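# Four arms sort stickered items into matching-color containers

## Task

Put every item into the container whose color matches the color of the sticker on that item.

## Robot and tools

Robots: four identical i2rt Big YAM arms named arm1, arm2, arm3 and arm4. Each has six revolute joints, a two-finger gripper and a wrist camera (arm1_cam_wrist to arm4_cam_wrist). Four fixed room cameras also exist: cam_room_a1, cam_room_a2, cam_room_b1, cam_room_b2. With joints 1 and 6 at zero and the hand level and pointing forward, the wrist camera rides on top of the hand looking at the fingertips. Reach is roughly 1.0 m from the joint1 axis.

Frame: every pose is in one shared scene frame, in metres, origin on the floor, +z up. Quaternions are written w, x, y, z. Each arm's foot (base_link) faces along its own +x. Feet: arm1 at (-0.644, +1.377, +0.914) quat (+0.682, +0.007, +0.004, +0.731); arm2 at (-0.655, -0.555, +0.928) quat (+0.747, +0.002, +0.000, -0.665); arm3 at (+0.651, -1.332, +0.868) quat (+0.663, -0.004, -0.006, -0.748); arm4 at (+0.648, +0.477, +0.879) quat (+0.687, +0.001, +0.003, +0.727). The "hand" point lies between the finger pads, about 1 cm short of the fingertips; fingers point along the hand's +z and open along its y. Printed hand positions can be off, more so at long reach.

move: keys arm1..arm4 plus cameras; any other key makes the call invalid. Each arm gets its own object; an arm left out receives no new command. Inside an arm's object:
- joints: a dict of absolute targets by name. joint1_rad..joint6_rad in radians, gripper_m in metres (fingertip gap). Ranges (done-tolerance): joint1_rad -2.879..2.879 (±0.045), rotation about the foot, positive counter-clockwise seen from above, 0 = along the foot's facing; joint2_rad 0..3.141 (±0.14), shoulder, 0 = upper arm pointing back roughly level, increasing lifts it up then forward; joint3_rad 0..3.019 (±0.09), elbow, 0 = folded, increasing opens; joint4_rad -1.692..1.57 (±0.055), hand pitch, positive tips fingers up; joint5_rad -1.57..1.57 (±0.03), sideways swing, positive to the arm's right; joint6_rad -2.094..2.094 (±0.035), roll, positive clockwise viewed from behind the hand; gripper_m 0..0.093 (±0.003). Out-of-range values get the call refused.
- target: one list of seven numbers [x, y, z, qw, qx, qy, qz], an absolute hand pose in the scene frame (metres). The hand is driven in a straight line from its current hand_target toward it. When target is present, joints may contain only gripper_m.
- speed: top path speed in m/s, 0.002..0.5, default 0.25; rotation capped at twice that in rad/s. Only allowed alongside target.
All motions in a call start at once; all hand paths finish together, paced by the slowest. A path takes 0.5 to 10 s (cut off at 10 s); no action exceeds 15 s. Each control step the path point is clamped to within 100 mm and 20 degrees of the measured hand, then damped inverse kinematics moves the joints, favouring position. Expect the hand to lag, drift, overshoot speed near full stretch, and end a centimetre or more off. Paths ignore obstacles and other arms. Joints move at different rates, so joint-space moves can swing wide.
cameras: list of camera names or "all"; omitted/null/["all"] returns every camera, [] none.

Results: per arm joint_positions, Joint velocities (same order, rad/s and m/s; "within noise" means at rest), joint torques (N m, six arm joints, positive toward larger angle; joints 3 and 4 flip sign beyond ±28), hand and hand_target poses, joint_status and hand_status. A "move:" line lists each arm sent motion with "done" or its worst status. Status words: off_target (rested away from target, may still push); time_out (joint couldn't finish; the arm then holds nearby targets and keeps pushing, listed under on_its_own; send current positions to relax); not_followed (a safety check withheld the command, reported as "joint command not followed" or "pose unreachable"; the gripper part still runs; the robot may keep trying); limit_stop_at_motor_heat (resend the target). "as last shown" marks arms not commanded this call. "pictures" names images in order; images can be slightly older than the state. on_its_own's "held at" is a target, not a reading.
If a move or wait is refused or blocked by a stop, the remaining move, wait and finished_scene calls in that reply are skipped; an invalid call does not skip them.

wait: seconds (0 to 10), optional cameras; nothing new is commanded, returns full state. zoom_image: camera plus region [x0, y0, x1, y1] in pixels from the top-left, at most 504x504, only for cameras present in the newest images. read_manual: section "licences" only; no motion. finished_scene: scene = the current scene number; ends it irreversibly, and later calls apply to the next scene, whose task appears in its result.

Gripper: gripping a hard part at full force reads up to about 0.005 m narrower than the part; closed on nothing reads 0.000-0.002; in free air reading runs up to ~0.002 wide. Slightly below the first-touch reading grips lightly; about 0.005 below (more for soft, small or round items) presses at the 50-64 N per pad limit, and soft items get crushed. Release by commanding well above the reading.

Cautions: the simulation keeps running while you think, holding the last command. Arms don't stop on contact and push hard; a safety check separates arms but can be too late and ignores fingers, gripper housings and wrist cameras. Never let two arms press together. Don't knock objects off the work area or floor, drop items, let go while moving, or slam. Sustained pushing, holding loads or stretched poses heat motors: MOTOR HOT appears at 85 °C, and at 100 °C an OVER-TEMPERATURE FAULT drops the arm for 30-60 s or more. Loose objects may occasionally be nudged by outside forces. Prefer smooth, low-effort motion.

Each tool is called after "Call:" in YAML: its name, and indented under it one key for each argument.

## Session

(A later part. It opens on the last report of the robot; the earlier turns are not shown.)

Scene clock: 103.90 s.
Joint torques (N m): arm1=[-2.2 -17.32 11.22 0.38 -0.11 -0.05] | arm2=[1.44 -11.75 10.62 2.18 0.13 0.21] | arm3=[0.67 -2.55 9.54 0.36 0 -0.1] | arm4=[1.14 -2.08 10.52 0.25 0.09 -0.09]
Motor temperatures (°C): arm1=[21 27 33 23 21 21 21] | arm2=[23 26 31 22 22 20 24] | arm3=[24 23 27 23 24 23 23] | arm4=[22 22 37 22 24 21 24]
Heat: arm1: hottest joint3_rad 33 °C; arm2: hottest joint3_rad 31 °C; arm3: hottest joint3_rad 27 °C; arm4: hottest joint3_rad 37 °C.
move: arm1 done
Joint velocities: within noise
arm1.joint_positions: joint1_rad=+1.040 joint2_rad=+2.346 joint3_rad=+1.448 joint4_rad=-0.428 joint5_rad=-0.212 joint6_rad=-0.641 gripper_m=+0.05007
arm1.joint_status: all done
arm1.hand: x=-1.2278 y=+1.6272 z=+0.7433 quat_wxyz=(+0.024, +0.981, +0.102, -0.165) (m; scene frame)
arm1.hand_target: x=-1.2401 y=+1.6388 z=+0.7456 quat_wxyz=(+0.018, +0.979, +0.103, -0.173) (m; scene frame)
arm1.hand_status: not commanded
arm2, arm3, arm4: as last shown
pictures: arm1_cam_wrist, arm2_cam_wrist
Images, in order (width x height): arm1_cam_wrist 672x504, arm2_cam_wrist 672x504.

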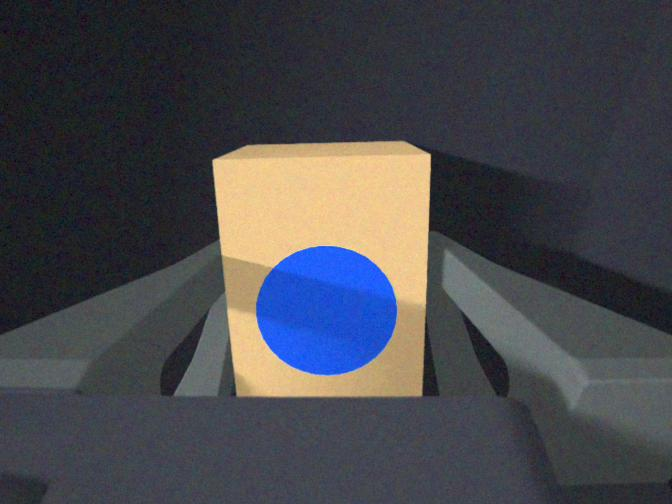

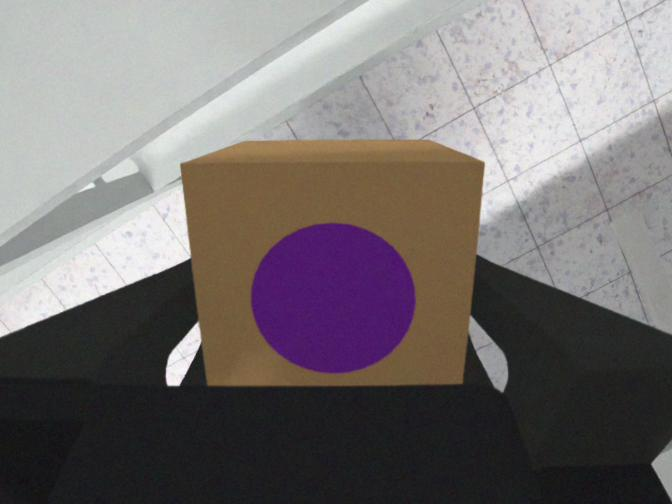

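Call:
move:
  arm1: {"joints": {"gripper_m": 0.034}}
  arm2: {"target": [0.0, -0.944, 1.085, -0.1674, -0.2607, -0.9496, 0.0460], "speed": 0.25}
  cameras: ["arm2_cam_wrist", "cam_room_a1"]

Call:
move:
  arm1: {"target": [-1.16, 1.60, 0.96, 0.0181, 0.9794, 0.1029, -0.1726], "speed": 0.2}
  arm2: {"target": [0.0, -0.944, 1.03, -0.1674, -0.2607, -0.9496, 0.0460], "speed": 0.1}
  cameras: ["arm1_cam_wrist"]

Scene clock: 110.63 s.
Joint torques (N m): arm1=[-1.79 -17.2 11.08 0.51 -0.13 -0.03] | arm2=[1.32 -23.3 16.61 0.88 0.11 0.19] | arm3=[0.73 -2.61 9.54 0.36 0.01 -0.11] | arm4=[0.97 -2.14 10.67 0.2 0.1 -0.06]
Motor temperatures (°C): arm1=[21 26 33 23 21 21 21] | arm2=[23 26 31 22 22 20 24] | arm3=[24 23 27 23 24 23 23] | arm4=[22 22 37 22 24 21 24]
Heat: arm1: hottest joint3_rad 33 °C; arm2: hottest joint3_rad 31 °C; arm3: hottest joint3_rad 27 °C; arm4: hottest joint3_rad 37 °C.
move: arm1 off_target; arm2 off_target
Joint velocities: within noise
arm1.joint_positions: joint1_rad=+1.040 joint2_rad=+2.346 joint3_rad=+1.448 joint4_rad=-0.428 joint5_rad=-0.212 joint6_rad=-0.641 gripper_m=+0.04379
arm1.joint_status: gripper_m off_target (ended at +0.04381, target +0.03400)
arm1.hand: x=-1.2278 y=+1.6273 z=+0.7433 quat_wxyz=(+0.024, +0.981, +0.102, -0.165) (m; scene frame)
arm1.hand_target: x=-1.2401 y=+1.6388 z=+0.7456 quat_wxyz=(+0.018, +0.979, +0.103, -0.173) (m; scene frame)
arm1.hand_status: not commanded
arm2.joint_positions: joint1_rad=+0.914 joint2_rad=+2.156 joint3_rad=+2.076 joint4_rad=-1.170 joint5_rad=+0.002 joint6_rad=-0.011 gripper_m=+0.05275
arm2.joint_status: not commanded
arm2.hand: x=-0.0156 y=-0.9395 z=+1.0732 quat_wxyz=(-0.154, -0.258, -0.953, +0.043) (m; scene frame)
arm2.hand_target: x=-0.0009 y=-0.9433 z=+1.0852 quat_wxyz=(-0.169, -0.260, -0.950, +0.046) (m; scene frame)
arm2.hand_status: off_target (0.020 m and 1.6 deg from the pose sent, 0.339 m and 1.5 deg at the start)
arm3, arm4: as last shown
pictures: arm2_cam_wrist, cam_room_a1
Images, in order (width x height): arm2_cam_wrist 672x504, cam_room_a1 672x504.

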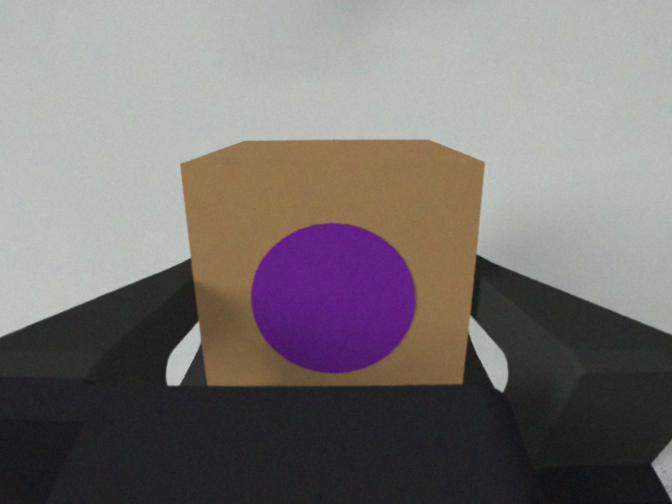

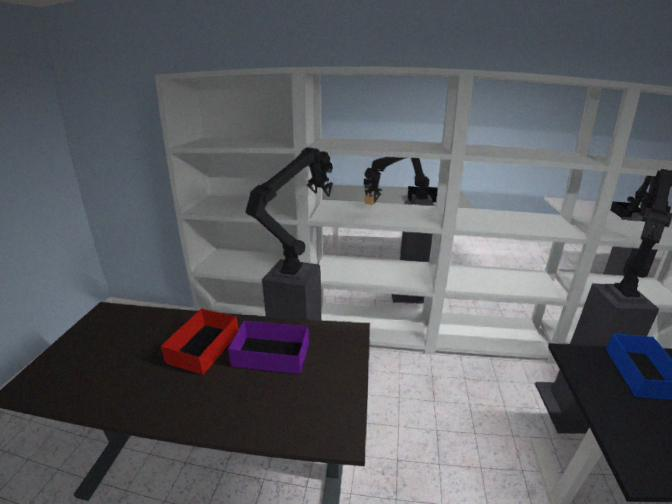

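Scene clock: 112.50 s.
Joint torques (N m): arm1=[-2.14 -14.68 9.37 0.51 -0.18 -0.04] | arm2=[1.44 -23.24 10.41 2.28 0.11 0.19] | arm3=[0.62 -2.67 9.51 0.35 0 -0.11] | arm4=[0.85 -2.49 10.61 0.25 0.1 -0.08]
Motor temperatures (°C): arm1=[21 26 33 23 21 21 21] | arm2=[23 26 31 22 22 20 24] | arm3=[24 23 27 23 24 23 23] | arm4=[22 22 37 22 24 21 24]
Heat: arm1: hottest joint3_rad 33 °C; arm2: hottest joint3_rad 31 °C; arm3: hottest joint3_rad 27 °C; arm4: hottest joint3_rad 37 °C.
move: arm1 done; arm2 off_target
Joint velocities: within noise
arm1.joint_positions: joint1_rad=+1.040 joint2_rad=+1.824 joint3_rad=+1.234 joint4_rad=-0.719 joint5_rad=-0.212 joint6_rad=-0.642 gripper_m=+0.04379
arm1.joint_status: not commanded
arm1.hand: x=-1.1626 y=+1.5959 z=+0.9566 quat_wxyz=(+0.019, +0.979, +0.103, -0.173) (m; scene frame)
arm1.hand_target: x=-1.1600 y=+1.5999 z=+0.9600 quat_wxyz=(+0.018, +0.979, +0.103, -0.173) (m; scene frame)
arm1.hand_status: done (0.006 m and 0.1 deg from the pose sent, 0.229 m and 1.1 deg at the start)
arm2.joint_positions: joint1_rad=+0.914 joint2_rad=+2.174 joint3_rad=+2.045 joint4_rad=-1.076 joint5_rad=+0.002 joint6_rad=-0.011 gripper_m=+0.05275
arm2.joint_status: not commanded
arm2.hand: x=-0.0042 y=-0.9463 z=+1.0528 quat_wxyz=(-0.175, -0.257, -0.949, +0.048) (m; scene frame)
arm2.hand_target: x=-0.0006 y=-0.9436 z=+1.0302 quat_wxyz=(-0.167, -0.261, -0.950, +0.046) (m; scene frame)
arm2.hand_status: off_target (0.023 m and 1.0 deg from the pose sent, 0.046 m and 1.6 deg at the start)
arm3, arm4: as last shown
pictures: arm1_cam_wrist
Images, in order (width x height): arm1_cam_wrist 672x504.

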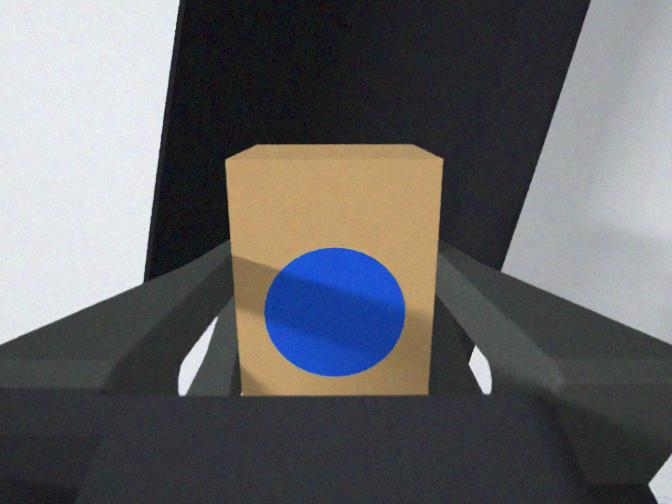

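Call:
move:
  arm2: {"target": [0.0, -0.944, 1.015, -0.1674, -0.2607, -0.9496, 0.0460], "speed": 0.1}
  arm1: {"joints": {"joint1_rad": -2.25, "joint2_rad": 0.836, "joint3_rad": 1.266, "joint4_rad": -1.651, "joint5_rad": 0, "joint6_rad": 0}}
  cameras: ["arm2_cam_wrist"]

Call:
move:
  arm2: {"target": [0.0, -0.944, 1.002, -0.1674, -0.2607, -0.9496, 0.0460], "speed": 0.1}
  arm1: {"target": [-0.275, 1.119, 1.09, 0.1656, 0.2961, 0.9392, -0.0522], "speed": 0.4}
  cameras: ["arm2_cam_wrist"]

Scene clock: 151.70 s.
Joint torques (N m): arm1=[-2.43 -0.03 13.35 0.54 -0.01 0.11] | arm2=[1.26 -23 10.19 2.29 0.12 0.19] | arm3=[0.62 -2.61 9.52 0.38 -0.01 -0.11] | arm4=[1.08 -2.49 10.67 0.31 0.08 -0.11]
Motor temperatures (°C): arm1=[21 26 32 23 21 21 22] | arm2=[23 26 31 22 22 20 24] | arm3=[24 23 27 23 24 23 23] | arm4=[22 22 39 22 24 21 24]
Heat: arm1: hottest joint3_rad 32 °C; arm2: hottest joint3_rad 31 °C; arm3: hottest joint3_rad 27 °C; arm4: hottest joint3_rad 39 °C.
move: arm1 done; arm2 off_target
Joint velocities: within noise
arm1.joint_positions: joint1_rad=-2.244 joint2_rad=+0.834 joint3_rad=+1.234 joint4_rad=-1.641 joint5_rad=+0.002 joint6_rad=-0.007 gripper_m=+0.04382
arm1.joint_status: all done
arm1.hand: x=-0.4333 y=+1.2341 z=+1.2831 quat_wxyz=(-0.148, -0.290, -0.944, +0.051) (m; scene frame)
arm1.hand_target: x=-0.4333 y=+1.2326 z=+1.2957 quat_wxyz=(-0.158, -0.296, -0.941, +0.053) (m; scene frame)
arm1.hand_status: not commanded
arm2.joint_positions: joint1_rad=+0.914 joint2_rad=+2.179 joint3_rad=+2.022 joint4_rad=-1.042 joint5_rad=+0.002 joint6_rad=-0.011 gripper_m=+0.05275
arm2.joint_status: not commanded
arm2.hand: x=-0.0032 y=-0.9468 z=+1.0415 quat_wxyz=(-0.178, -0.257, -0.949, +0.049) (m; scene frame)
arm2.hand_target: x=-0.0008 y=-0.9435 z=+1.0154 quat_wxyz=(-0.167, -0.261, -0.950, +0.046) (m; scene frame)
arm2.hand_status: off_target (0.027 m and 1.3 deg from the pose sent, 0.038 m and 1.0 deg at the start)
arm3, arm4: as last shown
pictures: arm2_cam_wrist
Images, in order (width x height): arm2_cam_wrist 672x504.

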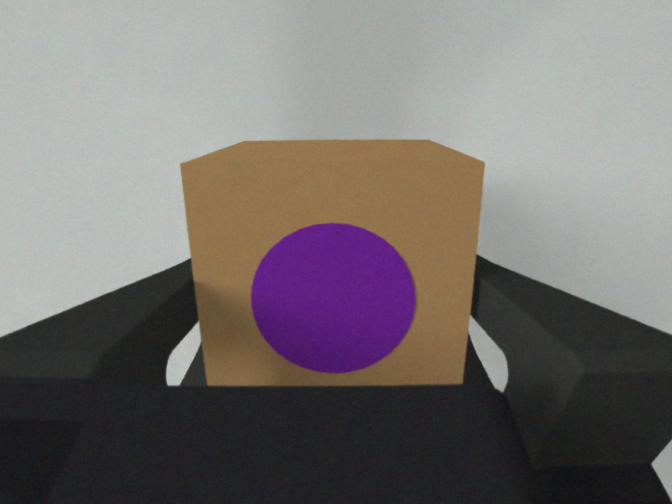

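Scene clock: 153.10 s.
Joint torques (N m): arm1=[-2.43 -9.52 11.81 1.65 -0.07 0.05] | arm2=[1.38 -23.12 10.13 2.26 0.11 0.19] | arm3=[0.5 -2.67 9.52 0.35 0 -0.12] | arm4=[0.79 -2.43 10.81 0.14 0.08 -0.1]
Motor temperatures (°C): arm1=[21 26 32 23 21 21 22] | arm2=[23 27 31 22 22 20 24] | arm3=[24 23 27 23 24 23 23] | arm4=[22 22 39 22 24 21 24]
Heat: arm1: hottest joint3_rad 32 °C; arm2: hottest joint3_rad 31 °C; arm3: hottest joint3_rad 27 °C; arm4: hottest joint3_rad 39 °C.
move: arm1 off_target; arm2 off_target
Joint velocities: within noise
arm1.joint_positions: joint1_rad=-2.245 joint2_rad=+1.332 joint3_rad=+1.033 joint4_rad=-0.955 joint5_rad=-0.006 joint6_rad=-0.007 gripper_m=+0.04381
arm1.joint_status: not commanded
arm1.hand: x=-0.2793 y=+1.1269 z=+1.0760 quat_wxyz=(-0.143, -0.290, -0.945, +0.046) (m; scene frame)
arm1.hand_target: x=-0.2753 y=+1.1191 z=+1.0902 quat_wxyz=(-0.166, -0.296, -0.939, +0.052) (m; scene frame)
arm1.hand_status: off_target (0.017 m and 2.8 deg from the pose sent, 0.275 m and 2.2 deg at the start)
arm2.joint_positions: joint1_rad=+0.914 joint2_rad=+2.187 joint3_rad=+2.002 joint4_rad=-1.014 joint5_rad=+0.002 joint6_rad=-0.011 gripper_m=+0.05275
arm2.joint_status: not commanded
arm2.hand: x=-0.0028 y=-0.9470 z=+1.0288 quat_wxyz=(-0.178, -0.257, -0.949, +0.049) (m; scene frame)
arm2.hand_target: x=-0.0008 y=-0.9435 z=+1.0024 quat_wxyz=(-0.167, -0.261, -0.950, +0.046) (m; scene frame)
arm2.hand_status: off_target (0.027 m and 1.3 deg from the pose sent, 0.040 m and 1.3 deg at the start)
arm3, arm4: as last shown
pictures: arm2_cam_wrist
Images, in order (width x height): arm2_cam_wrist 672x504.

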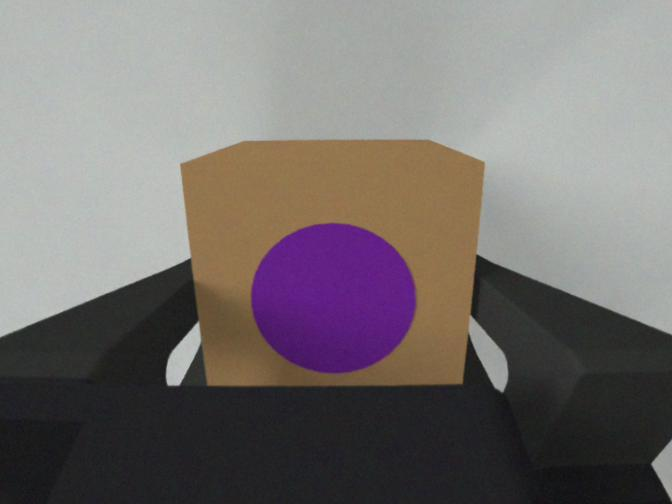

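Call:
move:
  arm2: {"target": [0.0, -0.944, 0.992, -0.1674, -0.2607, -0.9496, 0.0460], "speed": 0.1}
  arm1: {"target": [0.0, 0.925, 1.08, 0.1656, 0.2961, 0.9392, -0.0522], "speed": 0.35}
  cameras: ["arm2_cam_wrist"]

Call:
move:
  arm2: {"target": [0.0, -0.944, 0.982, -0.1674, -0.2607, -0.9496, 0.0460], "speed": 0.1}
  arm1: {"target": [0.0, 0.925, 1.035, 0.1656, 0.2961, 0.9392, -0.0522], "speed": 0.2}
  cameras: ["arm1_cam_wrist"]

Scene clock: 160.27 s.
Joint torques (N m): arm1=[-2.78 -21.36 17.07 0.57 0 0.15] | arm2=[1.32 -22.95 10 2.25 0.12 0.18] | arm3=[0.56 -2.55 9.54 0.36 -0.01 -0.11] | arm4=[1.08 -2.14 10.67 0.18 0.11 -0.08]
Motor temperatures (°C): arm1=[21 26 33 23 21 21 22] | arm2=[23 27 31 22 22 20 25] | arm3=[24 23 27 23 24 23 23] | arm4=[22 22 39 22 24 21 24]
Heat: arm1: hottest joint3_rad 33 °C; arm2: hottest joint3_rad 31 °C; arm3: hottest joint3_rad 27 °C; arm4: hottest joint3_rad 39 °C.
move: arm1 off_target; arm2 off_target
Joint velocities: within noise
arm1.joint_positions: joint1_rad=-2.245 joint2_rad=+2.252 joint3_rad=+2.254 joint4_rad=-1.263 joint5_rad=-0.006 joint6_rad=-0.007 gripper_m=+0.04381
arm1.joint_status: not commanded
arm1.hand: x=-0.0083 y=+0.9389 z=+1.0513 quat_wxyz=(-0.140, -0.291, -0.945, +0.045) (m; scene frame)
arm1.hand_target: x=-0.0017 y=+0.9259 z=+1.0800 quat_wxyz=(-0.166, -0.296, -0.939, +0.053) (m; scene frame)
arm1.hand_status: off_target (0.033 m and 3.2 deg from the pose sent, 0.345 m and 2.8 deg at the start)
arm2.joint_positions: joint1_rad=+0.914 joint2_rad=+2.194 joint3_rad=+1.989 joint4_rad=-0.993 joint5_rad=+0.002 joint6_rad=-0.011 gripper_m=+0.05275
arm2.joint_status: not commanded
arm2.hand: x=-0.0023 y=-0.9473 z=+1.0192 quat_wxyz=(-0.178, -0.257, -0.949, +0.049) (m; scene frame)
arm2.hand_target: x=-0.0009 y=-0.9434 z=+0.9922 quat_wxyz=(-0.167, -0.261, -0.950, +0.046) (m; scene frame)
arm2.hand_status: off_target (0.028 m and 1.4 deg from the pose sent, 0.037 m and 1.3 deg at the start)
arm3, arm4: as last shown
pictures: arm2_cam_wrist
Images, in order (width x height): arm2_cam_wrist 672x504.

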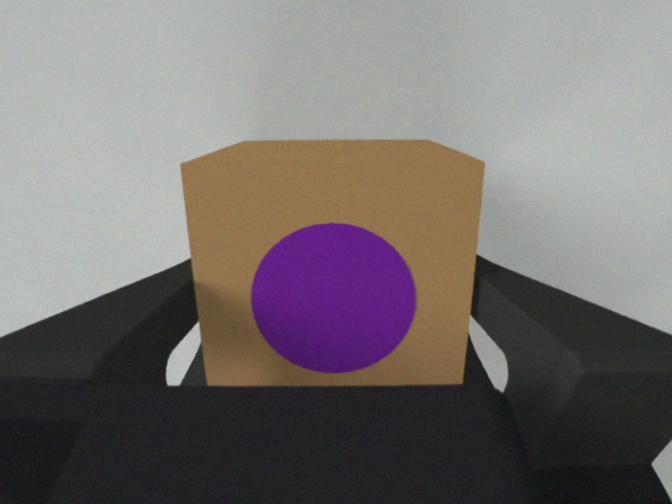

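Scene clock: 161.23 s.
Joint torques (N m): arm1=[-2.2 -21.25 11.6 1.66 0.01 0.11] | arm2=[1.32 -22.36 9.59 2.33 0.12 0.18] | arm3=[0.44 -2.61 9.57 0.39 0 -0.11] | arm4=[0.97 -2.37 10.76 0.23 0.11 -0.07]
Motor temperatures (°C): arm1=[21 26 33 23 21 21 22] | arm2=[23 27 31 22 22 20 25] | arm3=[24 23 27 23 24 23 23] | arm4=[22 22 39 22 24 21 24]
Heat: arm1: hottest joint3_rad 33 °C; arm2: hottest joint3_rad 31 °C; arm3: hottest joint3_rad 27 °C; arm4: hottest joint3_rad 39 °C.
move: arm1 done; arm2 off_target
Joint velocities: within noise
arm1.joint_positions: joint1_rad=-2.245 joint2_rad=+2.256 joint3_rad=+2.214 joint4_rad=-1.181 joint5_rad=-0.006 joint6_rad=-0.007 gripper_m=+0.04381
arm1.joint_status: not commanded
arm1.hand: x=-0.0008 y=+0.9336 z=+1.0360 quat_wxyz=(-0.158, -0.290, -0.943, +0.050) (m; scene frame)
arm1.hand_target: x=-0.0002 y=+0.9249 z=+1.0352 quat_wxyz=(-0.166, -0.296, -0.939, +0.052) (m; scene frame)
arm1.hand_status: done (0.009 m and 1.3 deg from the pose sent, 0.023 m and 3.2 deg at the start)
arm2.joint_positions: joint1_rad=+0.914 joint2_rad=+2.194 joint3_rad=+1.979 joint4_rad=-0.973 joint5_rad=+0.002 joint6_rad=-0.011 gripper_m=+0.05275
arm2.joint_status: not commanded
arm2.hand: x=-0.0008 y=-0.9482 z=+1.0168 quat_wxyz=(-0.184, -0.257, -0.948, +0.051) (m; scene frame)
arm2.hand_target: x=-0.0012 y=-0.9432 z=+0.9827 quat_wxyz=(-0.167, -0.261, -0.950, +0.046) (m; scene frame)
arm2.hand_status: off_target (0.035 m and 2.0 deg from the pose sent, 0.038 m and 1.4 deg at the start)
arm3.joint_positions: joint1_rad=-1.977 joint2_rad=+0.834 joint3_rad=+1.255 joint4_rad=-1.644 joint5_rad=+0.001 joint6_rad=+0.005 gripper_m=+0.09402
arm3.joint_status: not commanded
arm3.hand: x=+0.4346 y=-1.2003 z=+1.2471 quat_wxyz=(+0.038, -0.951, +0.260, +0.165) (m; scene frame)
arm3.hand_target: x=+0.4360 y=-1.1982 z=+1.2509 quat_wxyz=(+0.040, -0.950, +0.262, +0.166) (m; scene frame)
arm3.hand_status: not commanded
arm4.joint_positions: joint1_rad=+0.904 joint2_rad=+0.833 joint3_rad=+1.230 joint4_rad=-1.640 joint5_rad=-0.001 joint6_rad=+0.013 gripper_m=+0.09401
arm4.joint_status: not commanded
arm4.hand: x=+0.4461 y=+0.6214 z=+1.2511 quat_wxyz=(-0.045, +0.939, -0.303, -0.158) (m; scene frame)
arm4.hand_target: x=+0.4449 y=+0.6218 z=+1.2648 quat_wxyz=(-0.050, +0.939, -0.295, -0.168) (m; scene frame)
arm4.hand_status: not commanded
pictures: arm1_cam_wrist
Images, in order (width x height): arm1_cam_wrist 672x504.

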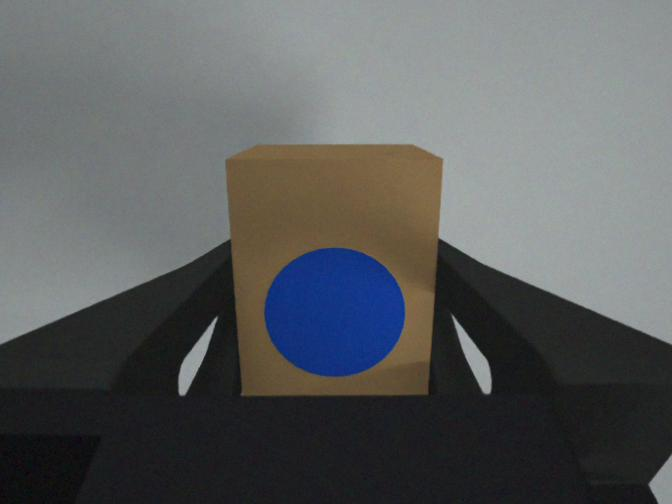

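Call:
move:
  arm2: {"joints": {"gripper_m": 0.085}}
  arm1: {"target": [0.003, 0.923, 1.018, 0.1656, 0.2961, 0.9392, -0.0522], "speed": 0.1}
  cameras: []

Call:
move:
  arm2: {"target": [-0.03, -0.927, 1.09, -0.1674, -0.2607, -0.9496, 0.0460], "speed": 0.2}
  arm1: {"target": [0.003, 0.923, 1.005, 0.1656, 0.2961, 0.9392, -0.0522], "speed": 0.1}
  cameras: []

Scene clock: 166.37 s.
Joint torques (N m): arm1=[-2.9 -20.6 11.37 1.77 -0.04 0.08] | arm2=[1.38 -22.53 9.55 2.24 0.13 0.18] | arm3=[0.56 -2.55 9.55 0.36 0 -0.1] | arm4=[0.85 -2.14 10.71 0.24 0.08 -0.07]
Motor temperatures (°C): arm1=[21 27 33 23 21 21 22] | arm2=[23 27 31 22 22 20 25] | arm3=[24 23 27 23 24 23 23] | arm4=[22 22 39 22 24 21 24]
Heat: arm1: hottest joint3_rad 33 °C; arm2: hottest joint3_rad 31 °C; arm3: hottest joint3_rad 27 °C; arm4: hottest joint3_rad 39 °C.
move: arm1 done; arm2 done
Joint velocities: within noise
arm1.joint_positions: joint1_rad=-2.245 joint2_rad=+2.270 joint3_rad=+2.204 joint4_rad=-1.151 joint5_rad=-0.006 joint6_rad=-0.007 gripper_m=+0.04381
arm1.joint_status: not commanded
arm1.hand: x=+0.0027 y=+0.9311 z=+1.0234 quat_wxyz=(-0.161, -0.290, -0.942, +0.051) (m; scene frame)
arm1.hand_target: x=+0.0027 y=+0.9230 z=+1.0180 quat_wxyz=(-0.165, -0.296, -0.939, +0.052) (m; scene frame)
arm1.hand_status: done (0.010 m and 1.0 deg from the pose sent, 0.021 m and 1.3 deg at the start)
arm2.joint_positions: joint1_rad=+0.914 joint2_rad=+2.195 joint3_rad=+1.979 joint4_rad=-0.970 joint5_rad=+0.002 joint6_rad=-0.011 gripper_m=+0.08494
arm2.joint_status: all done
arm2.hand: x=-0.0003 y=-0.9485 z=+1.0168 quat_wxyz=(-0.185, -0.257, -0.947, +0.051) (m; scene frame)
arm2.hand_target: x=-0.0012 y=-0.9432 z=+0.9827 quat_wxyz=(-0.167, -0.261, -0.950, +0.046) (m; scene frame)
arm2.hand_status: not commanded
arm3, arm4: as last shown
pictures: none
No camera images: "cameras" was empty.

Scene clock: 167.80 s.
Joint torques (N m): arm1=[-2.14 -20.25 11.33 1.36 0 0.08] | arm2=[1.26 -23.06 11.71 0.91 0.11 0.19] | arm3=[0.56 -2.49 9.54 0.39 0 -0.11] | arm4=[0.85 -2.02 10.66 0.24 0.07 -0.08]
Motor temperatures (°C): arm1=[21 27 33 23 21 21 22] | arm2=[23 27 31 22 22 20 24] | arm3=[24 23 27 23 24 23 23] | arm4=[22 22 39 22 24 21 24]
Heat: arm1: hottest joint3_rad 33 °C; arm2: hottest joint3_rad 31 °C; arm3: hottest joint3_rad 27 °C; arm4: hottest joint3_rad 39 °C.
move: arm1 off_target; arm2 done
Joint velocities: within noise
arm1.joint_positions: joint1_rad=-2.245 joint2_rad=+2.271 joint3_rad=+2.180 joint4_rad=-1.122 joint5_rad=-0.006 joint6_rad=-0.007 gripper_m=+0.04381
arm1.joint_status: not commanded
arm1.hand: x=+0.0031 y=+0.9307 z=+1.0143 quat_wxyz=(-0.163, -0.289, -0.942, +0.052) (m; scene frame)
arm1.hand_target: x=+0.0026 y=+0.9230 z=+1.0052 quat_wxyz=(-0.166, -0.296, -0.939, +0.052) (m; scene frame)
arm1.hand_status: off_target (0.012 m and 0.9 deg from the pose sent, 0.020 m and 1.0 deg at the start)
arm2.joint_positions: joint1_rad=+0.914 joint2_rad=+2.057 joint3_rad=+1.966 joint4_rad=-1.110 joint5_rad=+0.002 joint6_rad=-0.011 gripper_m=+0.08494
arm2.joint_status: not commanded
arm2.hand: x=-0.0312 y=-0.9303 z=+1.0975 quat_wxyz=(-0.177, -0.257, -0.949, +0.049) (m; scene frame)
arm2.hand_target: x=-0.0301 y=-0.9269 z=+1.0900 quat_wxyz=(-0.167, -0.261, -0.950, +0.046) (m; scene frame)
arm2.hand_status: done (0.008 m and 1.2 deg from the pose sent, 0.082 m and 2.1 deg at the start)
arm3, arm4: as last shown
pictures: none
No camera images: "cameras" was empty.

Call:
move:
  arm2: {"target": [-0.36, -0.73, 1.11, -0.1674, -0.2607, -0.9496, 0.0460], "speed": 0.4}
  arm1: {"target": [0.003, 0.923, 0.993, 0.1656, 0.2961, 0.9392, -0.0522], "speed": 0.1}
  cameras: ["arm2_cam_wrist", "arm1_cam_wrist"]

Call:
move:
  arm3: {"target": [0.285, -1.114, 1.12, -0.0461, 0.9494, -0.2616, -0.1674], "speed": 0.4}
  cameras: []

Scene clock: 174.03 s.
Joint torques (N m): arm1=[-2.67 -19.96 9.78 1.85 -0.01 0.09] | arm2=[1.55 -6.07 10.24 1.01 0.15 0.21] | arm3=[0.56 -2.73 9.54 0.34 0 -0.11] | arm4=[0.67 -2.2 10.63 0.24 0.1 -0.07]
Motor temperatures (°C): arm1=[21 27 34 23 21 21 22] | arm2=[23 27 31 22 22 20 24] | arm3=[24 23 27 23 24 23 23] | arm4=[22 22 39 22 24 21 24]
Heat: arm1: hottest joint3_rad 34 °C; arm2: hottest joint3_rad 31 °C; arm3: hottest joint3_rad 27 °C; arm4: hottest joint3_rad 39 °C.
move: arm1 off_target; arm2 off_target
Joint velocities: within noise
arm1.joint_positions: joint1_rad=-2.245 joint2_rad=+2.271 joint3_rad=+2.174 joint4_rad=-1.099 joint5_rad=-0.007 joint6_rad=-0.007 gripper_m=+0.04381
arm1.joint_status: not commanded
arm1.hand: x=+0.0060 y=+0.9289 z=+1.0131 quat_wxyz=(-0.171, -0.289, -0.940, +0.054) (m; scene frame)
arm1.hand_target: x=+0.0025 y=+0.9232 z=+0.9933 quat_wxyz=(-0.166, -0.296, -0.939, +0.052) (m; scene frame)
arm1.hand_status: off_target (0.021 m and 1.1 deg from the pose sent, 0.023 m and 0.9 deg at the start)
arm2.joint_positions: joint1_rad=+0.915 joint2_rad=+1.017 joint3_rad=+0.836 joint4_rad=-1.007 joint5_rad=+0.003 joint6_rad=-0.010 gripper_m=+0.08494
arm2.joint_status: not commanded
arm2.hand: x=-0.3572 y=-0.7352 z=+1.1196 quat_wxyz=(-0.183, -0.257, -0.947, +0.051) (m; scene frame)
arm2.hand_target: x=-0.3602 y=-0.7301 z=+1.1103 quat_wxyz=(-0.167, -0.261, -0.950, +0.046) (m; scene frame)
arm2.hand_status: off_target (0.011 m and 2.0 deg from the pose sent, 0.385 m and 1.2 deg at the start)
arm3, arm4: as last shown
pictures: arm1_cam_wrist, arm2_cam_wrist
Images, in order (width x height): arm1_cam_wrist 672x504, arm2_cam_wrist 672x504.

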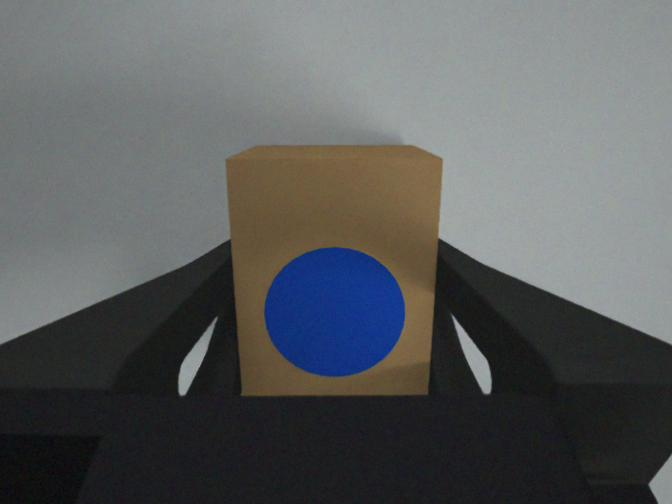

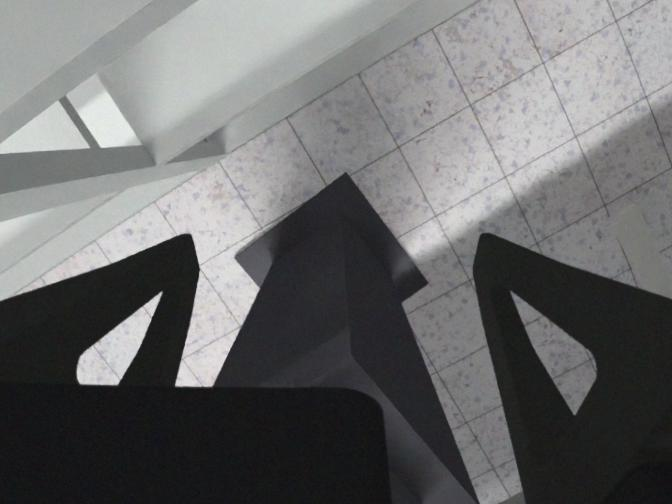

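Scene clock: 175.40 s.
Joint torques (N m): arm1=[-2.61 -19.96 9.76 1.77 -0.01 0.11] | arm2=[1.61 -6.07 10.28 0.98 0.14 0.22] | arm3=[1.73 -11.46 9.78 1.14 0.13 0] | arm4=[1.32 -2.49 10.65 0.12 0.08 -0.08]
Motor temperatures (°C): arm1=[21 27 33 23 21 21 22] | arm2=[23 27 31 22 22 20 24] | arm3=[24 23 27 23 24 23 23] | arm4=[22 22 39 22 24 21 24]
Heat: arm1: hottest joint3_rad 33 °C; arm2: hottest joint3_rad 31 °C; arm3: hottest joint3_rad 27 °C; arm4: hottest joint3_rad 39 °C.
move: arm3 done
Joint velocities: within noise
arm1, arm2, arm4: as last shown
arm2.hand_target: x=-0.3601 y=-0.7301 z=+1.1103 quat_wxyz=(-0.167, -0.261, -0.950, +0.046) (m; scene frame)
arm3.joint_positions: joint1_rad=-1.977 joint2_rad=+1.232 joint3_rad=+1.153 joint4_rad=-1.165 joint5_rad=+0.013 joint6_rad=+0.005 gripper_m=+0.09402
arm3.joint_status: not commanded
arm3.hand: x=+0.2892 y=-1.1150 z=+1.1111 quat_wxyz=(+0.042, -0.952, +0.261, +0.153) (m; scene frame)
arm3.hand_target: x=+0.2851 y=-1.1141 z=+1.1201 quat_wxyz=(+0.046, -0.949, +0.261, +0.167) (m; scene frame)
arm3.hand_status: done (0.010 m and 1.8 deg from the pose sent, 0.214 m and 0.9 deg at the start)
pictures: none
No camera images: "cameras" was empty.

Call:
move:
  arm1: {"joints": {"gripper_m": 0.08}}
  arm3: {"target": [0.02, -0.957, 1.11, -0.0461, 0.9494, -0.2616, -0.1674], "speed": 0.35}
  cameras: ["arm3_cam_wrist"]

Call:
move:
  arm1: {"target": [-0.03, 0.945, 1.085, 0.1656, 0.2961, 0.9392, -0.0522], "speed": 0.2}
  cameras: ["arm1_cam_wrist"]

Scene clock: 182.03 s.
Joint torques (N m): arm1=[-2.61 -20.95 11.25 1.58 0 0.12] | arm2=[1.61 -6.07 10.25 1.01 0.15 0.21] | arm3=[1.2 -24.7 13.74 0.31 0.06 -0.06] | arm4=[1.08 -2.14 10.66 0.12 0.07 -0.04]
Motor temperatures (°C): arm1=[21 27 33 23 21 21 22] | arm2=[23 27 31 22 22 20 24] | arm3=[24 23 28 23 24 23 23] | arm4=[22 22 39 22 24 21 24]
Heat: arm1: hottest joint3_rad 33 °C; arm2: hottest joint3_rad 31 °C; arm3: hottest joint3_rad 28 °C; arm4: hottest joint3_rad 39 °C.
move: arm1 done; arm3 off_target
Joint velocities: within noise
arm1.joint_positions: joint1_rad=-2.245 joint2_rad=+2.275 joint3_rad=+2.158 joint4_rad=-1.093 joint5_rad=-0.008 joint6_rad=-0.007 gripper_m=+0.07996
arm1.joint_status: all done
arm1.hand: x=+0.0035 y=+0.9307 z=+1.0030 quat_wxyz=(-0.164, -0.289, -0.942, +0.052) (m; scene frame)
arm1.hand_target: x=+0.0025 y=+0.9233 z=+0.9931 quat_wxyz=(-0.165, -0.296, -0.939, +0.052) (m; scene frame)
arm1.hand_status: not commanded
arm2, arm4: as last shown
arm3.joint_positions: joint1_rad=-1.977 joint2_rad=+2.078 joint3_rad=+2.159 joint4_rad=-1.339 joint5_rad=+0.013 joint6_rad=+0.005 gripper_m=+0.09402
arm3.joint_status: not commanded
arm3.hand: x=+0.0282 y=-0.9636 z=+1.0871 quat_wxyz=(+0.040, -0.953, +0.262, +0.147) (m; scene frame)
arm3.hand_target: x=+0.0210 y=-0.9577 z=+1.1101 quat_wxyz=(+0.046, -0.949, +0.261, +0.168) (m; scene frame)
arm3.hand_status: off_target (0.025 m and 2.5 deg from the pose sent, 0.312 m and 1.8 deg at the start)
pictures: arm3_cam_wrist
Images, in order (width x height): arm3_cam_wrist 672x504.

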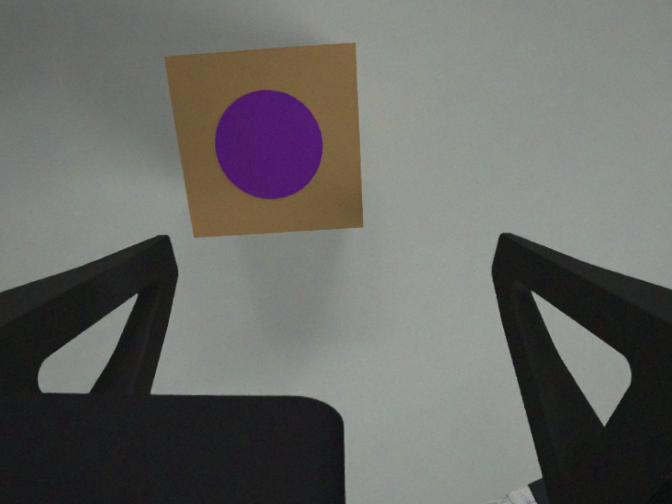

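Scene clock: 183.53 s.
Joint torques (N m): arm1=[-2.9 -20.31 11.7 0.58 -0.02 0.04] | arm2=[1.61 -6.12 10.25 0.98 0.16 0.22] | arm3=[1.26 -24.64 13.7 0.27 0.07 -0.05] | arm4=[0.67 -2.61 10.69 0.17 0.06 -0.07]
Motor temperatures (°C): arm1=[21 28 33 23 21 21 22] | arm2=[23 27 31 22 22 20 24] | arm3=[24 24 28 23 24 23 23] | arm4=[22 22 39 22 24 21 24]
Heat: arm1: hottest joint3_rad 33 °C; arm2: hottest joint3_rad 31 °C; arm3: hottest joint3_rad 28 °C; arm4: hottest joint3_rad 39 °C.
move: arm1 done
Joint velocities: within noise
arm1.joint_positions: joint1_rad=-2.245 joint2_rad=+2.125 joint3_rad=+2.104 joint4_rad=-1.183 joint5_rad=-0.008 joint6_rad=-0.006 gripper_m=+0.07996
arm1.joint_status: not commanded
arm1.hand: x=-0.0250 y=+0.9510 z=+1.0821 quat_wxyz=(-0.167, -0.290, -0.941, +0.052) (m; scene frame)
arm1.hand_target: x=-0.0301 y=+0.9450 z=+1.0849 quat_wxyz=(-0.166, -0.296, -0.939, +0.052) (m; scene frame)
arm1.hand_status: done (0.008 m and 0.8 deg from the pose sent, 0.090 m and 0.8 deg at the start)
arm2, arm3, arm4: as last shown
arm2.hand_target: x=-0.3602 y=-0.7301 z=+1.1103 quat_wxyz=(-0.167, -0.261, -0.950, +0.046) (m; scene frame)
arm3.hand: x=+0.0283 y=-0.9636 z=+1.0871 quat_wxyz=(+0.040, -0.953, +0.262, +0.146) (m; scene frame)
arm3.hand_target: x=+0.0209 y=-0.9577 z=+1.1101 quat_wxyz=(+0.046, -0.949, +0.261, +0.168) (m; scene frame)
pictures: arm1_cam_wrist
Images, in order (width x height): arm1_cam_wrist 672x504.

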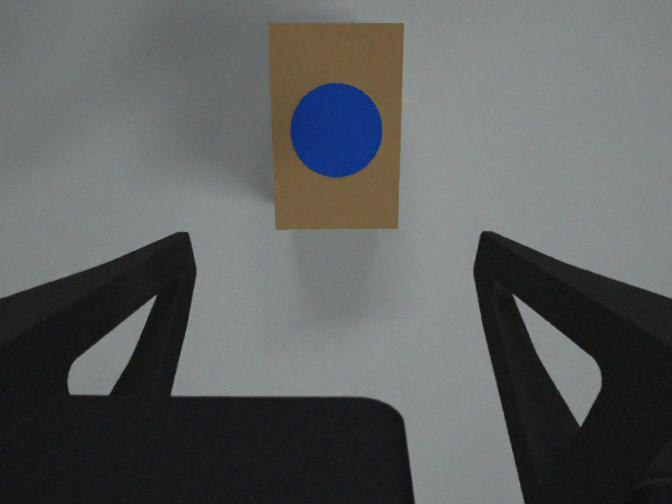

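Call:
move:
  arm1: {"target": [-0.36, 1.177, 1.11, 0.1656, 0.2961, 0.9392, -0.0522], "speed": 0.4}
  arm3: {"target": [-0.010, -0.9635, 1.10, -0.0461, 0.9494, -0.2616, -0.1674], "speed": 0.2}
  cameras: ["arm3_cam_wrist"]

Call:
move:
  arm4: {"target": [0.285, 0.730, 1.12, -0.0519, 0.9397, -0.2945, -0.1656], "speed": 0.4}
  cameras: []

Call:
move:
  arm4: {"target": [0.025, 0.92, 1.11, -0.0519, 0.9397, -0.2945, -0.1656], "speed": 0.35}
  cameras: ["arm4_cam_wrist"]

Scene clock: 200.07 s.
Joint torques (N m): arm1=[-2.55 -2.2 11.6 0.54 -0.05 0.04] | arm2=[1.55 -6.01 10.25 0.98 0.15 0.21] | arm3=[2.49 -24.29 13.81 0.31 0.13 0.03] | arm4=[0.91 -2.37 10.67 0.09 0.1 -0.09]
Motor temperatures (°C): arm1=[21 28 33 23 21 21 22] | arm2=[23 27 31 22 22 20 24] | arm3=[24 25 30 23 24 23 23] | arm4=[22 22 40 22 24 21 24]
Heat: arm1: hottest joint3_rad 33 °C; arm2: hottest joint3_rad 31 °C; arm3: hottest joint3_rad 30 °C; arm4: hottest joint3_rad 40 °C.
move: arm1 done; arm3 off_target
Joint velocities: within noise
arm1.joint_positions: joint1_rad=-2.251 joint2_rad=+1.004 joint3_rad=+0.858 joint4_rad=-1.047 joint5_rad=-0.009 joint6_rad=-0.006 gripper_m=+0.07996
arm1.joint_status: not commanded
arm1.hand: x=-0.3580 y=+1.1799 z=+1.1113 quat_wxyz=(-0.172, -0.292, -0.939, +0.054) (m; scene frame)
arm1.hand_target: x=-0.3600 y=+1.1770 z=+1.1101 quat_wxyz=(-0.166, -0.296, -0.939, +0.052) (m; scene frame)
arm1.hand_status: done (0.004 m and 0.9 deg from the pose sent, 0.405 m and 0.8 deg at the start)
arm2, arm4: as last shown
arm2.joint_positions: joint1_rad=+0.915 joint2_rad=+1.017 joint3_rad=+0.836 joint4_rad=-1.007 joint5_rad=+0.003 joint6_rad=-0.009 gripper_m=+0.08494
arm2.hand: x=-0.3572 y=-0.7352 z=+1.1196 quat_wxyz=(-0.184, -0.257, -0.947, +0.051) (m; scene frame)
arm3.joint_positions: joint1_rad=-1.961 joint2_rad=+2.150 joint3_rad=+2.278 joint4_rad=-1.371 joint5_rad=+0.021 joint6_rad=+0.025 gripper_m=+0.09402
arm3.joint_status: not commanded
arm3.hand: x=+0.0039 y=-0.9613 z=+1.0880 quat_wxyz=(+0.043, -0.951, +0.264, +0.153) (m; scene frame)
arm3.hand_target: x=-0.0092 y=-0.9640 z=+1.0999 quat_wxyz=(+0.046, -0.949, +0.262, +0.168) (m; scene frame)
arm3.hand_status: off_target (0.018 m and 1.7 deg from the pose sent, 0.041 m and 2.6 deg at the start)
pictures: arm3_cam_wrist
Images, in order (width x height): arm3_cam_wrist 672x504.

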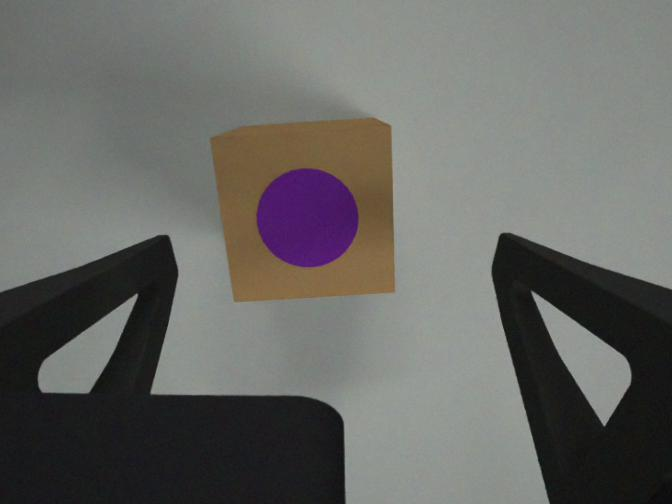

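Scene clock: 201.33 s.
Joint torques (N m): arm1=[-3.08 -2.08 11.59 0.64 -0.05 0.02] | arm2=[1.61 -6.01 10.25 1.01 0.15 0.21] | arm3=[2.26 -24.29 13.76 0.32 0.13 0.04] | arm4=[0.97 -12.1 10.55 1.07 0.23 -0.04]
Motor temperatures (°C): arm1=[21 28 33 23 21 21 22] | arm2=[23 27 31 22 22 20 23] | arm3=[24 25 31 23 24 23 23] | arm4=[22 22 39 22 24 21 24]
Heat: arm1: hottest joint3_rad 33 °C; arm2: hottest joint3_rad 31 °C; arm3: hottest joint3_rad 31 °C; arm4: hottest joint3_rad 39 °C.
move: arm4 off_target
Joint velocities: within noise
arm1, arm2, arm3: as last shown
arm3.joint_positions: joint1_rad=-1.961 joint2_rad=+2.150 joint3_rad=+2.278 joint4_rad=-1.372 joint5_rad=+0.021 joint6_rad=+0.025 gripper_m=+0.09402
arm3.hand: x=+0.0040 y=-0.9613 z=+1.0880 quat_wxyz=(+0.043, -0.951, +0.264, +0.153) (m; scene frame)
arm4.joint_positions: joint1_rad=+0.906 joint2_rad=+1.294 joint3_rad=+1.145 joint4_rad=-1.129 joint5_rad=+0.004 joint6_rad=+0.013 gripper_m=+0.09401
arm4.joint_status: not commanded
arm4.hand: x=+0.2948 y=+0.7259 z=+1.1010 quat_wxyz=(-0.042, +0.942, -0.303, -0.140) (m; scene frame)
arm4.hand_target: x=+0.2855 y=+0.7297 z=+1.1201 quat_wxyz=(-0.052, +0.940, -0.295, -0.166) (m; scene frame)
arm4.hand_status: off_target (0.022 m and 3.3 deg from the pose sent, 0.234 m and 1.5 deg at the start)
pictures: none
No camera images: "cameras" was empty.

Scene clock: 203.23 s.
Joint torques (N m): arm1=[-2.73 -2.37 11.58 0.57 -0.07 0.02] | arm2=[1.61 -6.01 10.25 0.98 0.14 0.22] | arm3=[2.2 -24.06 13.81 0.32 0.13 0.02] | arm4=[0.67 -23.77 12.49 0.13 0.06 -0.08]
Motor temperatures (°C): arm1=[21 28 33 23 21 21 22] | arm2=[23 27 31 22 22 20 23] | arm3=[24 25 31 23 24 23 23] | arm4=[22 22 40 22 24 21 24]
Heat: arm1: hottest joint3_rad 33 °C; arm2: hottest joint3_rad 31 °C; arm3: hottest joint3_rad 31 °C; arm4: hottest joint3_rad 40 °C.
move: arm4 off_target
Joint velocities: within noise
arm1, arm2, arm3: as last shown
arm4.joint_positions: joint1_rad=+0.906 joint2_rad=+2.196 joint3_rad=+2.346 joint4_rad=-1.392 joint5_rad=+0.004 joint6_rad=+0.005 gripper_m=+0.09401
arm4.joint_status: not commanded
arm4.hand: x=+0.0294 y=+0.9106 z=+1.1024 quat_wxyz=(-0.048, +0.940, -0.298, -0.157) (m; scene frame)
arm4.hand_target: x=+0.0256 y=+0.9197 z=+1.1099 quat_wxyz=(-0.052, +0.940, -0.294, -0.166) (m; scene frame)
arm4.hand_status: off_target (0.013 m and 1.2 deg from the pose sent, 0.332 m and 3.3 deg at the start)
pictures: arm4_cam_wrist
Images, in order (width x height): arm4_cam_wrist 672x504.

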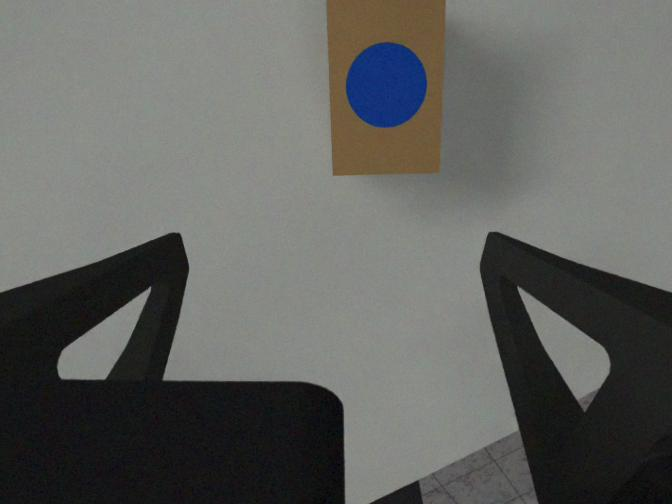

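Call:
move:
  arm4: {"target": [0.0, 0.962, 1.095, -0.0519, 0.9397, -0.2945, -0.1656], "speed": 0.2}
  arm3: {"target": [-0.0135, -0.971, 1.06, -0.0461, 0.9494, -0.2616, -0.1674], "speed": 0.15}
  cameras: ["arm3_cam_wrist", "arm4_cam_wrist"]

Scene clock: 212.23 s.
Joint torques (N m): arm1=[-2.55 -2.37 11.43 0.61 -0.04 0.02] | arm2=[1.55 -6.12 10.28 0.98 0.15 0.21] | arm3=[2.26 -25.7 9.1 1.13 0.13 0.03] | arm4=[0.5 -25.93 11.52 0.17 -0.07 -0.12]
Motor temperatures (°C): arm1=[21 27 34 23 21 21 22] | arm2=[23 27 31 22 22 20 23] | arm3=[24 26 32 23 24 23 23] | arm4=[22 24 41 22 24 21 24]
Heat: arm1: hottest joint3_rad 34 °C; arm2: hottest joint3_rad 31 °C; arm3: hottest joint3_rad 32 °C; arm4: hottest joint3_rad 41 °C.
move: arm3 done; arm4 done
Joint velocities: within noise
arm1, arm2: as last shown
arm3.joint_positions: joint1_rad=-1.950 joint2_rad=+2.151 joint3_rad=+2.207 joint4_rad=-1.279 joint5_rad=+0.025 joint6_rad=+0.036 gripper_m=+0.09402
arm3.joint_status: not commanded
arm3.hand: x=-0.0064 y=-0.9646 z=+1.0615 quat_wxyz=(+0.046, -0.950, +0.264, +0.163) (m; scene frame)
arm3.hand_target: x=-0.0134 y=-0.9712 z=+1.0602 quat_wxyz=(+0.046, -0.949, +0.262, +0.167) (m; scene frame)
arm3.hand_status: done (0.010 m and 0.6 deg from the pose sent, 0.034 m and 1.7 deg at the start)
arm4.joint_positions: joint1_rad=+0.872 joint2_rad=+2.496 joint3_rad=+2.883 joint4_rad=-1.601 joint5_rad=-0.003 joint6_rad=-0.020 gripper_m=+0.09401
arm4.joint_status: not commanded
arm4.hand: x=+0.0043 y=+0.9600 z=+1.0985 quat_wxyz=(-0.054, +0.937, -0.301, -0.170) (m; scene frame)
arm4.hand_target: x=+0.0007 y=+0.9616 z=+1.0946 quat_wxyz=(-0.055, +0.938, -0.294, -0.173) (m; scene frame)
arm4.hand_status: done (0.006 m and 1.0 deg from the pose sent, 0.060 m and 1.2 deg at the start; a joint's target at an end of its range on 14 of 44 steps)
pictures: arm3_cam_wrist, arm4_cam_wrist
Images, in order (width x height): arm3_cam_wrist 672x504, arm4_cam_wrist 672x504.

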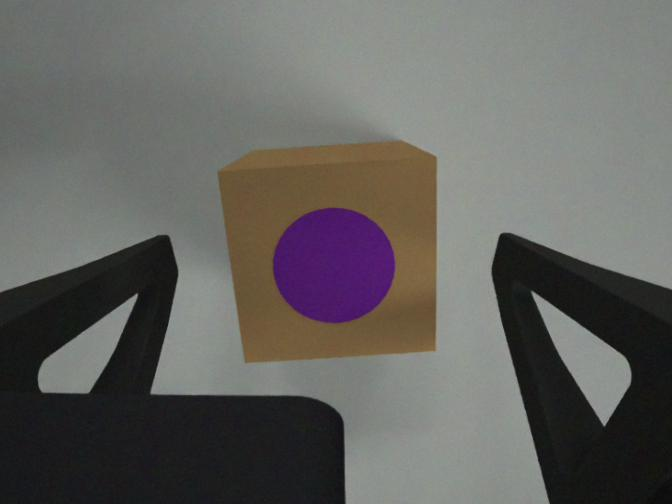

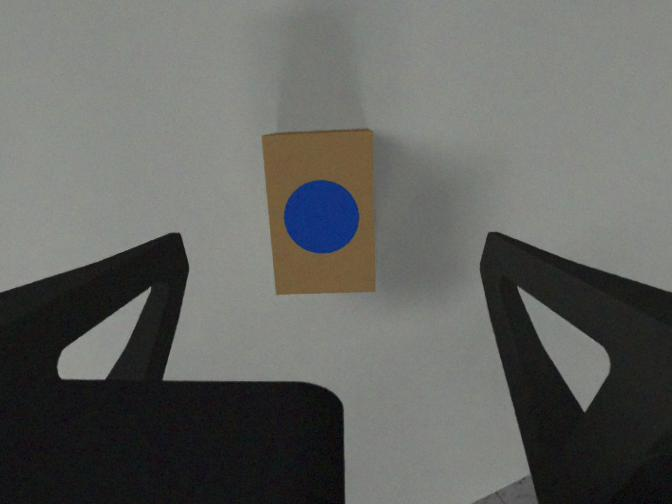

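Call:
move:
  arm4: {"target": [-0.003, 0.957, 1.012, -0.0519, 0.9397, -0.2945, -0.1656], "speed": 0.2}
  arm3: {"target": [-0.009, -0.9735, 1.015, -0.0461, 0.9494, -0.2616, -0.1674], "speed": 0.15}
  cameras: ["arm3_cam_wrist", "arm4_cam_wrist"]

Scene clock: 218.40 s.
Joint torques (N m): arm1=[-2.26 -2.43 11.64 0.47 -0.06 -0.05] | arm2=[1.67 -6.12 10.24 0.96 0.15 0.21] | arm3=[2.02 -25.52 7.94 1.2 0.11 -0.02] | arm4=[0.44 -28.34 9.06 1.16 -0.03 -0.03]
Motor temperatures (°C): arm1=[21 27 34 23 21 21 22] | arm2=[23 26 31 22 22 20 23] | arm3=[24 26 32 23 24 23 23] | arm4=[22 25 40 22 24 21 24]
Heat: arm1: hottest joint3_rad 34 °C; arm2: hottest joint3_rad 31 °C; arm3: hottest joint3_rad 32 °C; arm4: hottest joint3_rad 40 °C.
move: arm3 done; arm4 done
Joint velocities: within noise
arm1: as last shown
arm2.joint_positions: joint1_rad=+0.915 joint2_rad=+1.017 joint3_rad=+0.836 joint4_rad=-1.007 joint5_rad=+0.003 joint6_rad=-0.009 gripper_m=+0.08494
arm2.joint_status: not commanded
arm2.hand: x=-0.3572 y=-0.7352 z=+1.1196 quat_wxyz=(-0.184, -0.257, -0.947, +0.051) (m; scene frame)
arm2.hand_target: x=-0.3602 y=-0.7301 z=+1.1103 quat_wxyz=(-0.167, -0.261, -0.950, +0.046) (m; scene frame)
arm2.hand_status: not commanded
arm3.joint_positions: joint1_rad=-1.949 joint2_rad=+2.139 joint3_rad=+2.077 joint4_rad=-1.150 joint5_rad=+0.026 joint6_rad=+0.039 gripper_m=+0.09399
arm3.joint_status: not commanded
arm3.hand: x=-0.0059 y=-0.9662 z=+1.0210 quat_wxyz=(+0.047, -0.948, +0.265, +0.168) (m; scene frame)
arm3.hand_target: x=-0.0089 y=-0.9735 z=+1.0151 quat_wxyz=(+0.046, -0.949, +0.262, +0.167) (m; scene frame)
arm3.hand_status: done (0.010 m and 0.4 deg from the pose sent, 0.047 m and 0.6 deg at the start)
arm4.joint_positions: joint1_rad=+0.885 joint2_rad=+2.380 joint3_rad=+2.438 joint4_rad=-1.295 joint5_rad=-0.001 joint6_rad=-0.020 gripper_m=+0.09395
arm4.joint_status: not commanded
arm4.hand: x=-0.0015 y=+0.9519 z=+1.0127 quat_wxyz=(-0.050, +0.940, -0.296, -0.159) (m; scene frame)
arm4.hand_target: x=-0.0029 y=+0.9570 z=+1.0120 quat_wxyz=(-0.052, +0.940, -0.295, -0.166) (m; scene frame)
arm4.hand_status: done (0.005 m and 0.8 deg from the pose sent, 0.087 m and 1.0 deg at the start)
pictures: arm3_cam_wrist, arm4_cam_wrist
Images, in order (width x height): arm3_cam_wrist 672x504, arm4_cam_wrist 672x504.

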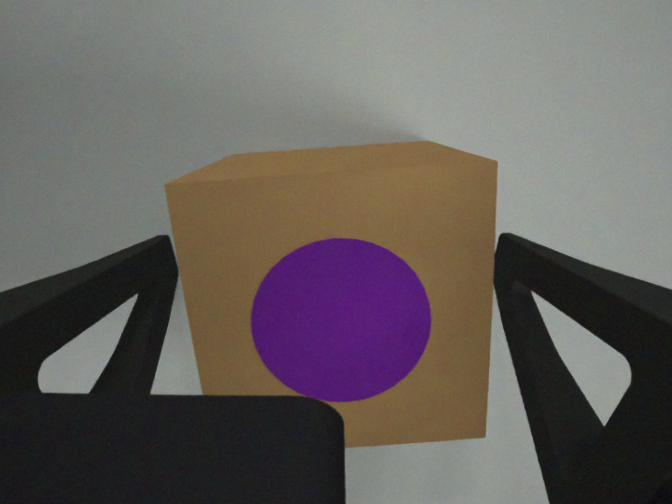

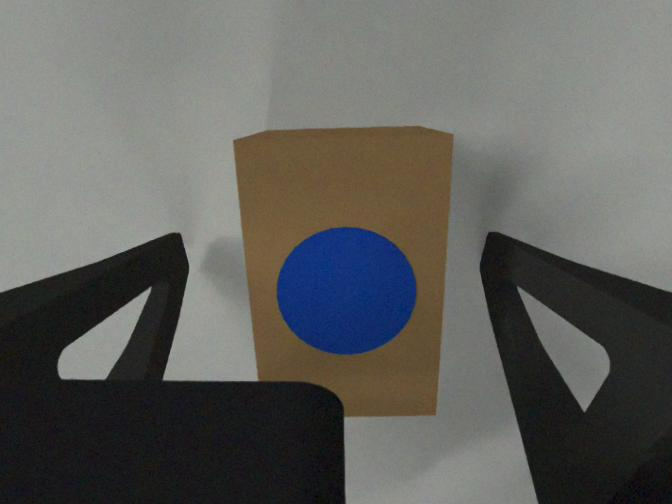

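Call:
move:
  arm3: {"joints": {"gripper_m": 0.044}}
  arm4: {"joints": {"gripper_m": 0.034}}
  cameras: ["arm3_cam_wrist", "arm4_cam_wrist"]

Scene clock: 228.00 s.
Joint torques (N m): arm1=[-2.43 -2.96 11.64 0.79 -0.04 0.02] | arm2=[1.55 -6.18 10.28 0.99 0.14 0.21] | arm3=[2.2 -25.76 8.08 1.09 0.16 -0.02] | arm4=[0.56 -28.04 9.03 1.05 -0.02 -0.05]
Motor temperatures (°C): arm1=[21 26 34 23 21 21 22] | arm2=[23 26 31 22 22 20 23] | arm3=[24 27 31 23 24 23 23] | arm4=[22 25 38 22 24 21 24]
Heat: arm1: hottest joint3_rad 34 °C; arm2: hottest joint3_rad 31 °C; arm3: hottest joint3_rad 31 °C; arm4: hottest joint3_rad 38 °C.
move: arm3 off_target; arm4 off_target
Joint velocities: within noise
arm1, arm2: as last shown
arm3.joint_positions: joint1_rad=-1.947 joint2_rad=+2.139 joint3_rad=+2.076 joint4_rad=-1.148 joint5_rad=+0.025 joint6_rad=+0.039 gripper_m=+0.05279
arm3.joint_status: gripper_m off_target (ended at +0.05282, target +0.04400)
arm3.hand: x=-0.0068 y=-0.9672 z=+1.0209 quat_wxyz=(+0.046, -0.948, +0.264, +0.169) (m; scene frame)
arm3.hand_target: x=-0.0090 y=-0.9735 z=+1.0151 quat_wxyz=(+0.046, -0.949, +0.262, +0.167) (m; scene frame)
arm3.hand_status: not commanded
arm4.joint_positions: joint1_rad=+0.885 joint2_rad=+2.380 joint3_rad=+2.438 joint4_rad=-1.295 joint5_rad=-0.001 joint6_rad=-0.020 gripper_m=+0.04437
arm4.joint_status: gripper_m off_target (ended at +0.04439, target +0.03400)
arm4.hand: x=-0.0017 y=+0.9519 z=+1.0128 quat_wxyz=(-0.050, +0.940, -0.296, -0.159) (m; scene frame)
arm4.hand_target: x=-0.0029 y=+0.9570 z=+1.0120 quat_wxyz=(-0.052, +0.940, -0.295, -0.166) (m; scene frame)
arm4.hand_status: not commanded
pictures: arm3_cam_wrist, arm4_cam_wrist
Images, in order (width x height): arm3_cam_wrist 672x504, arm4_cam_wrist 672x504.

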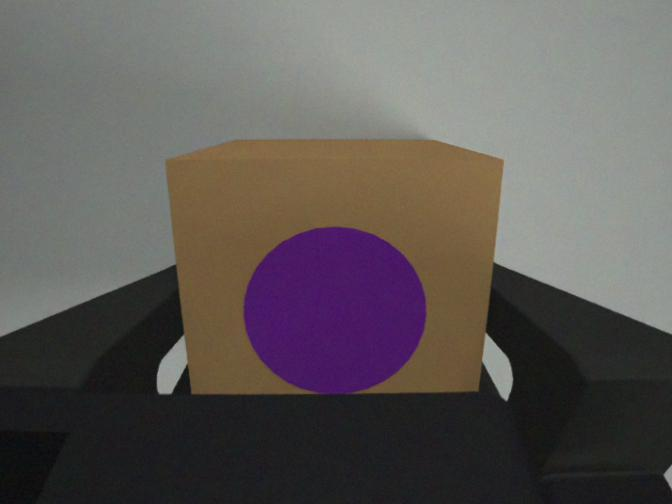

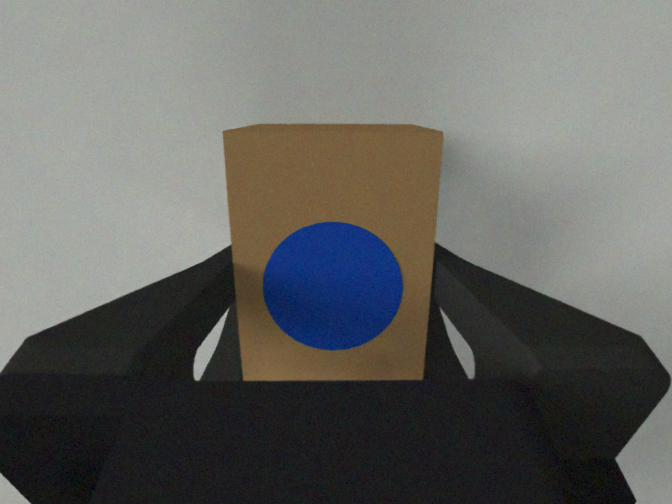

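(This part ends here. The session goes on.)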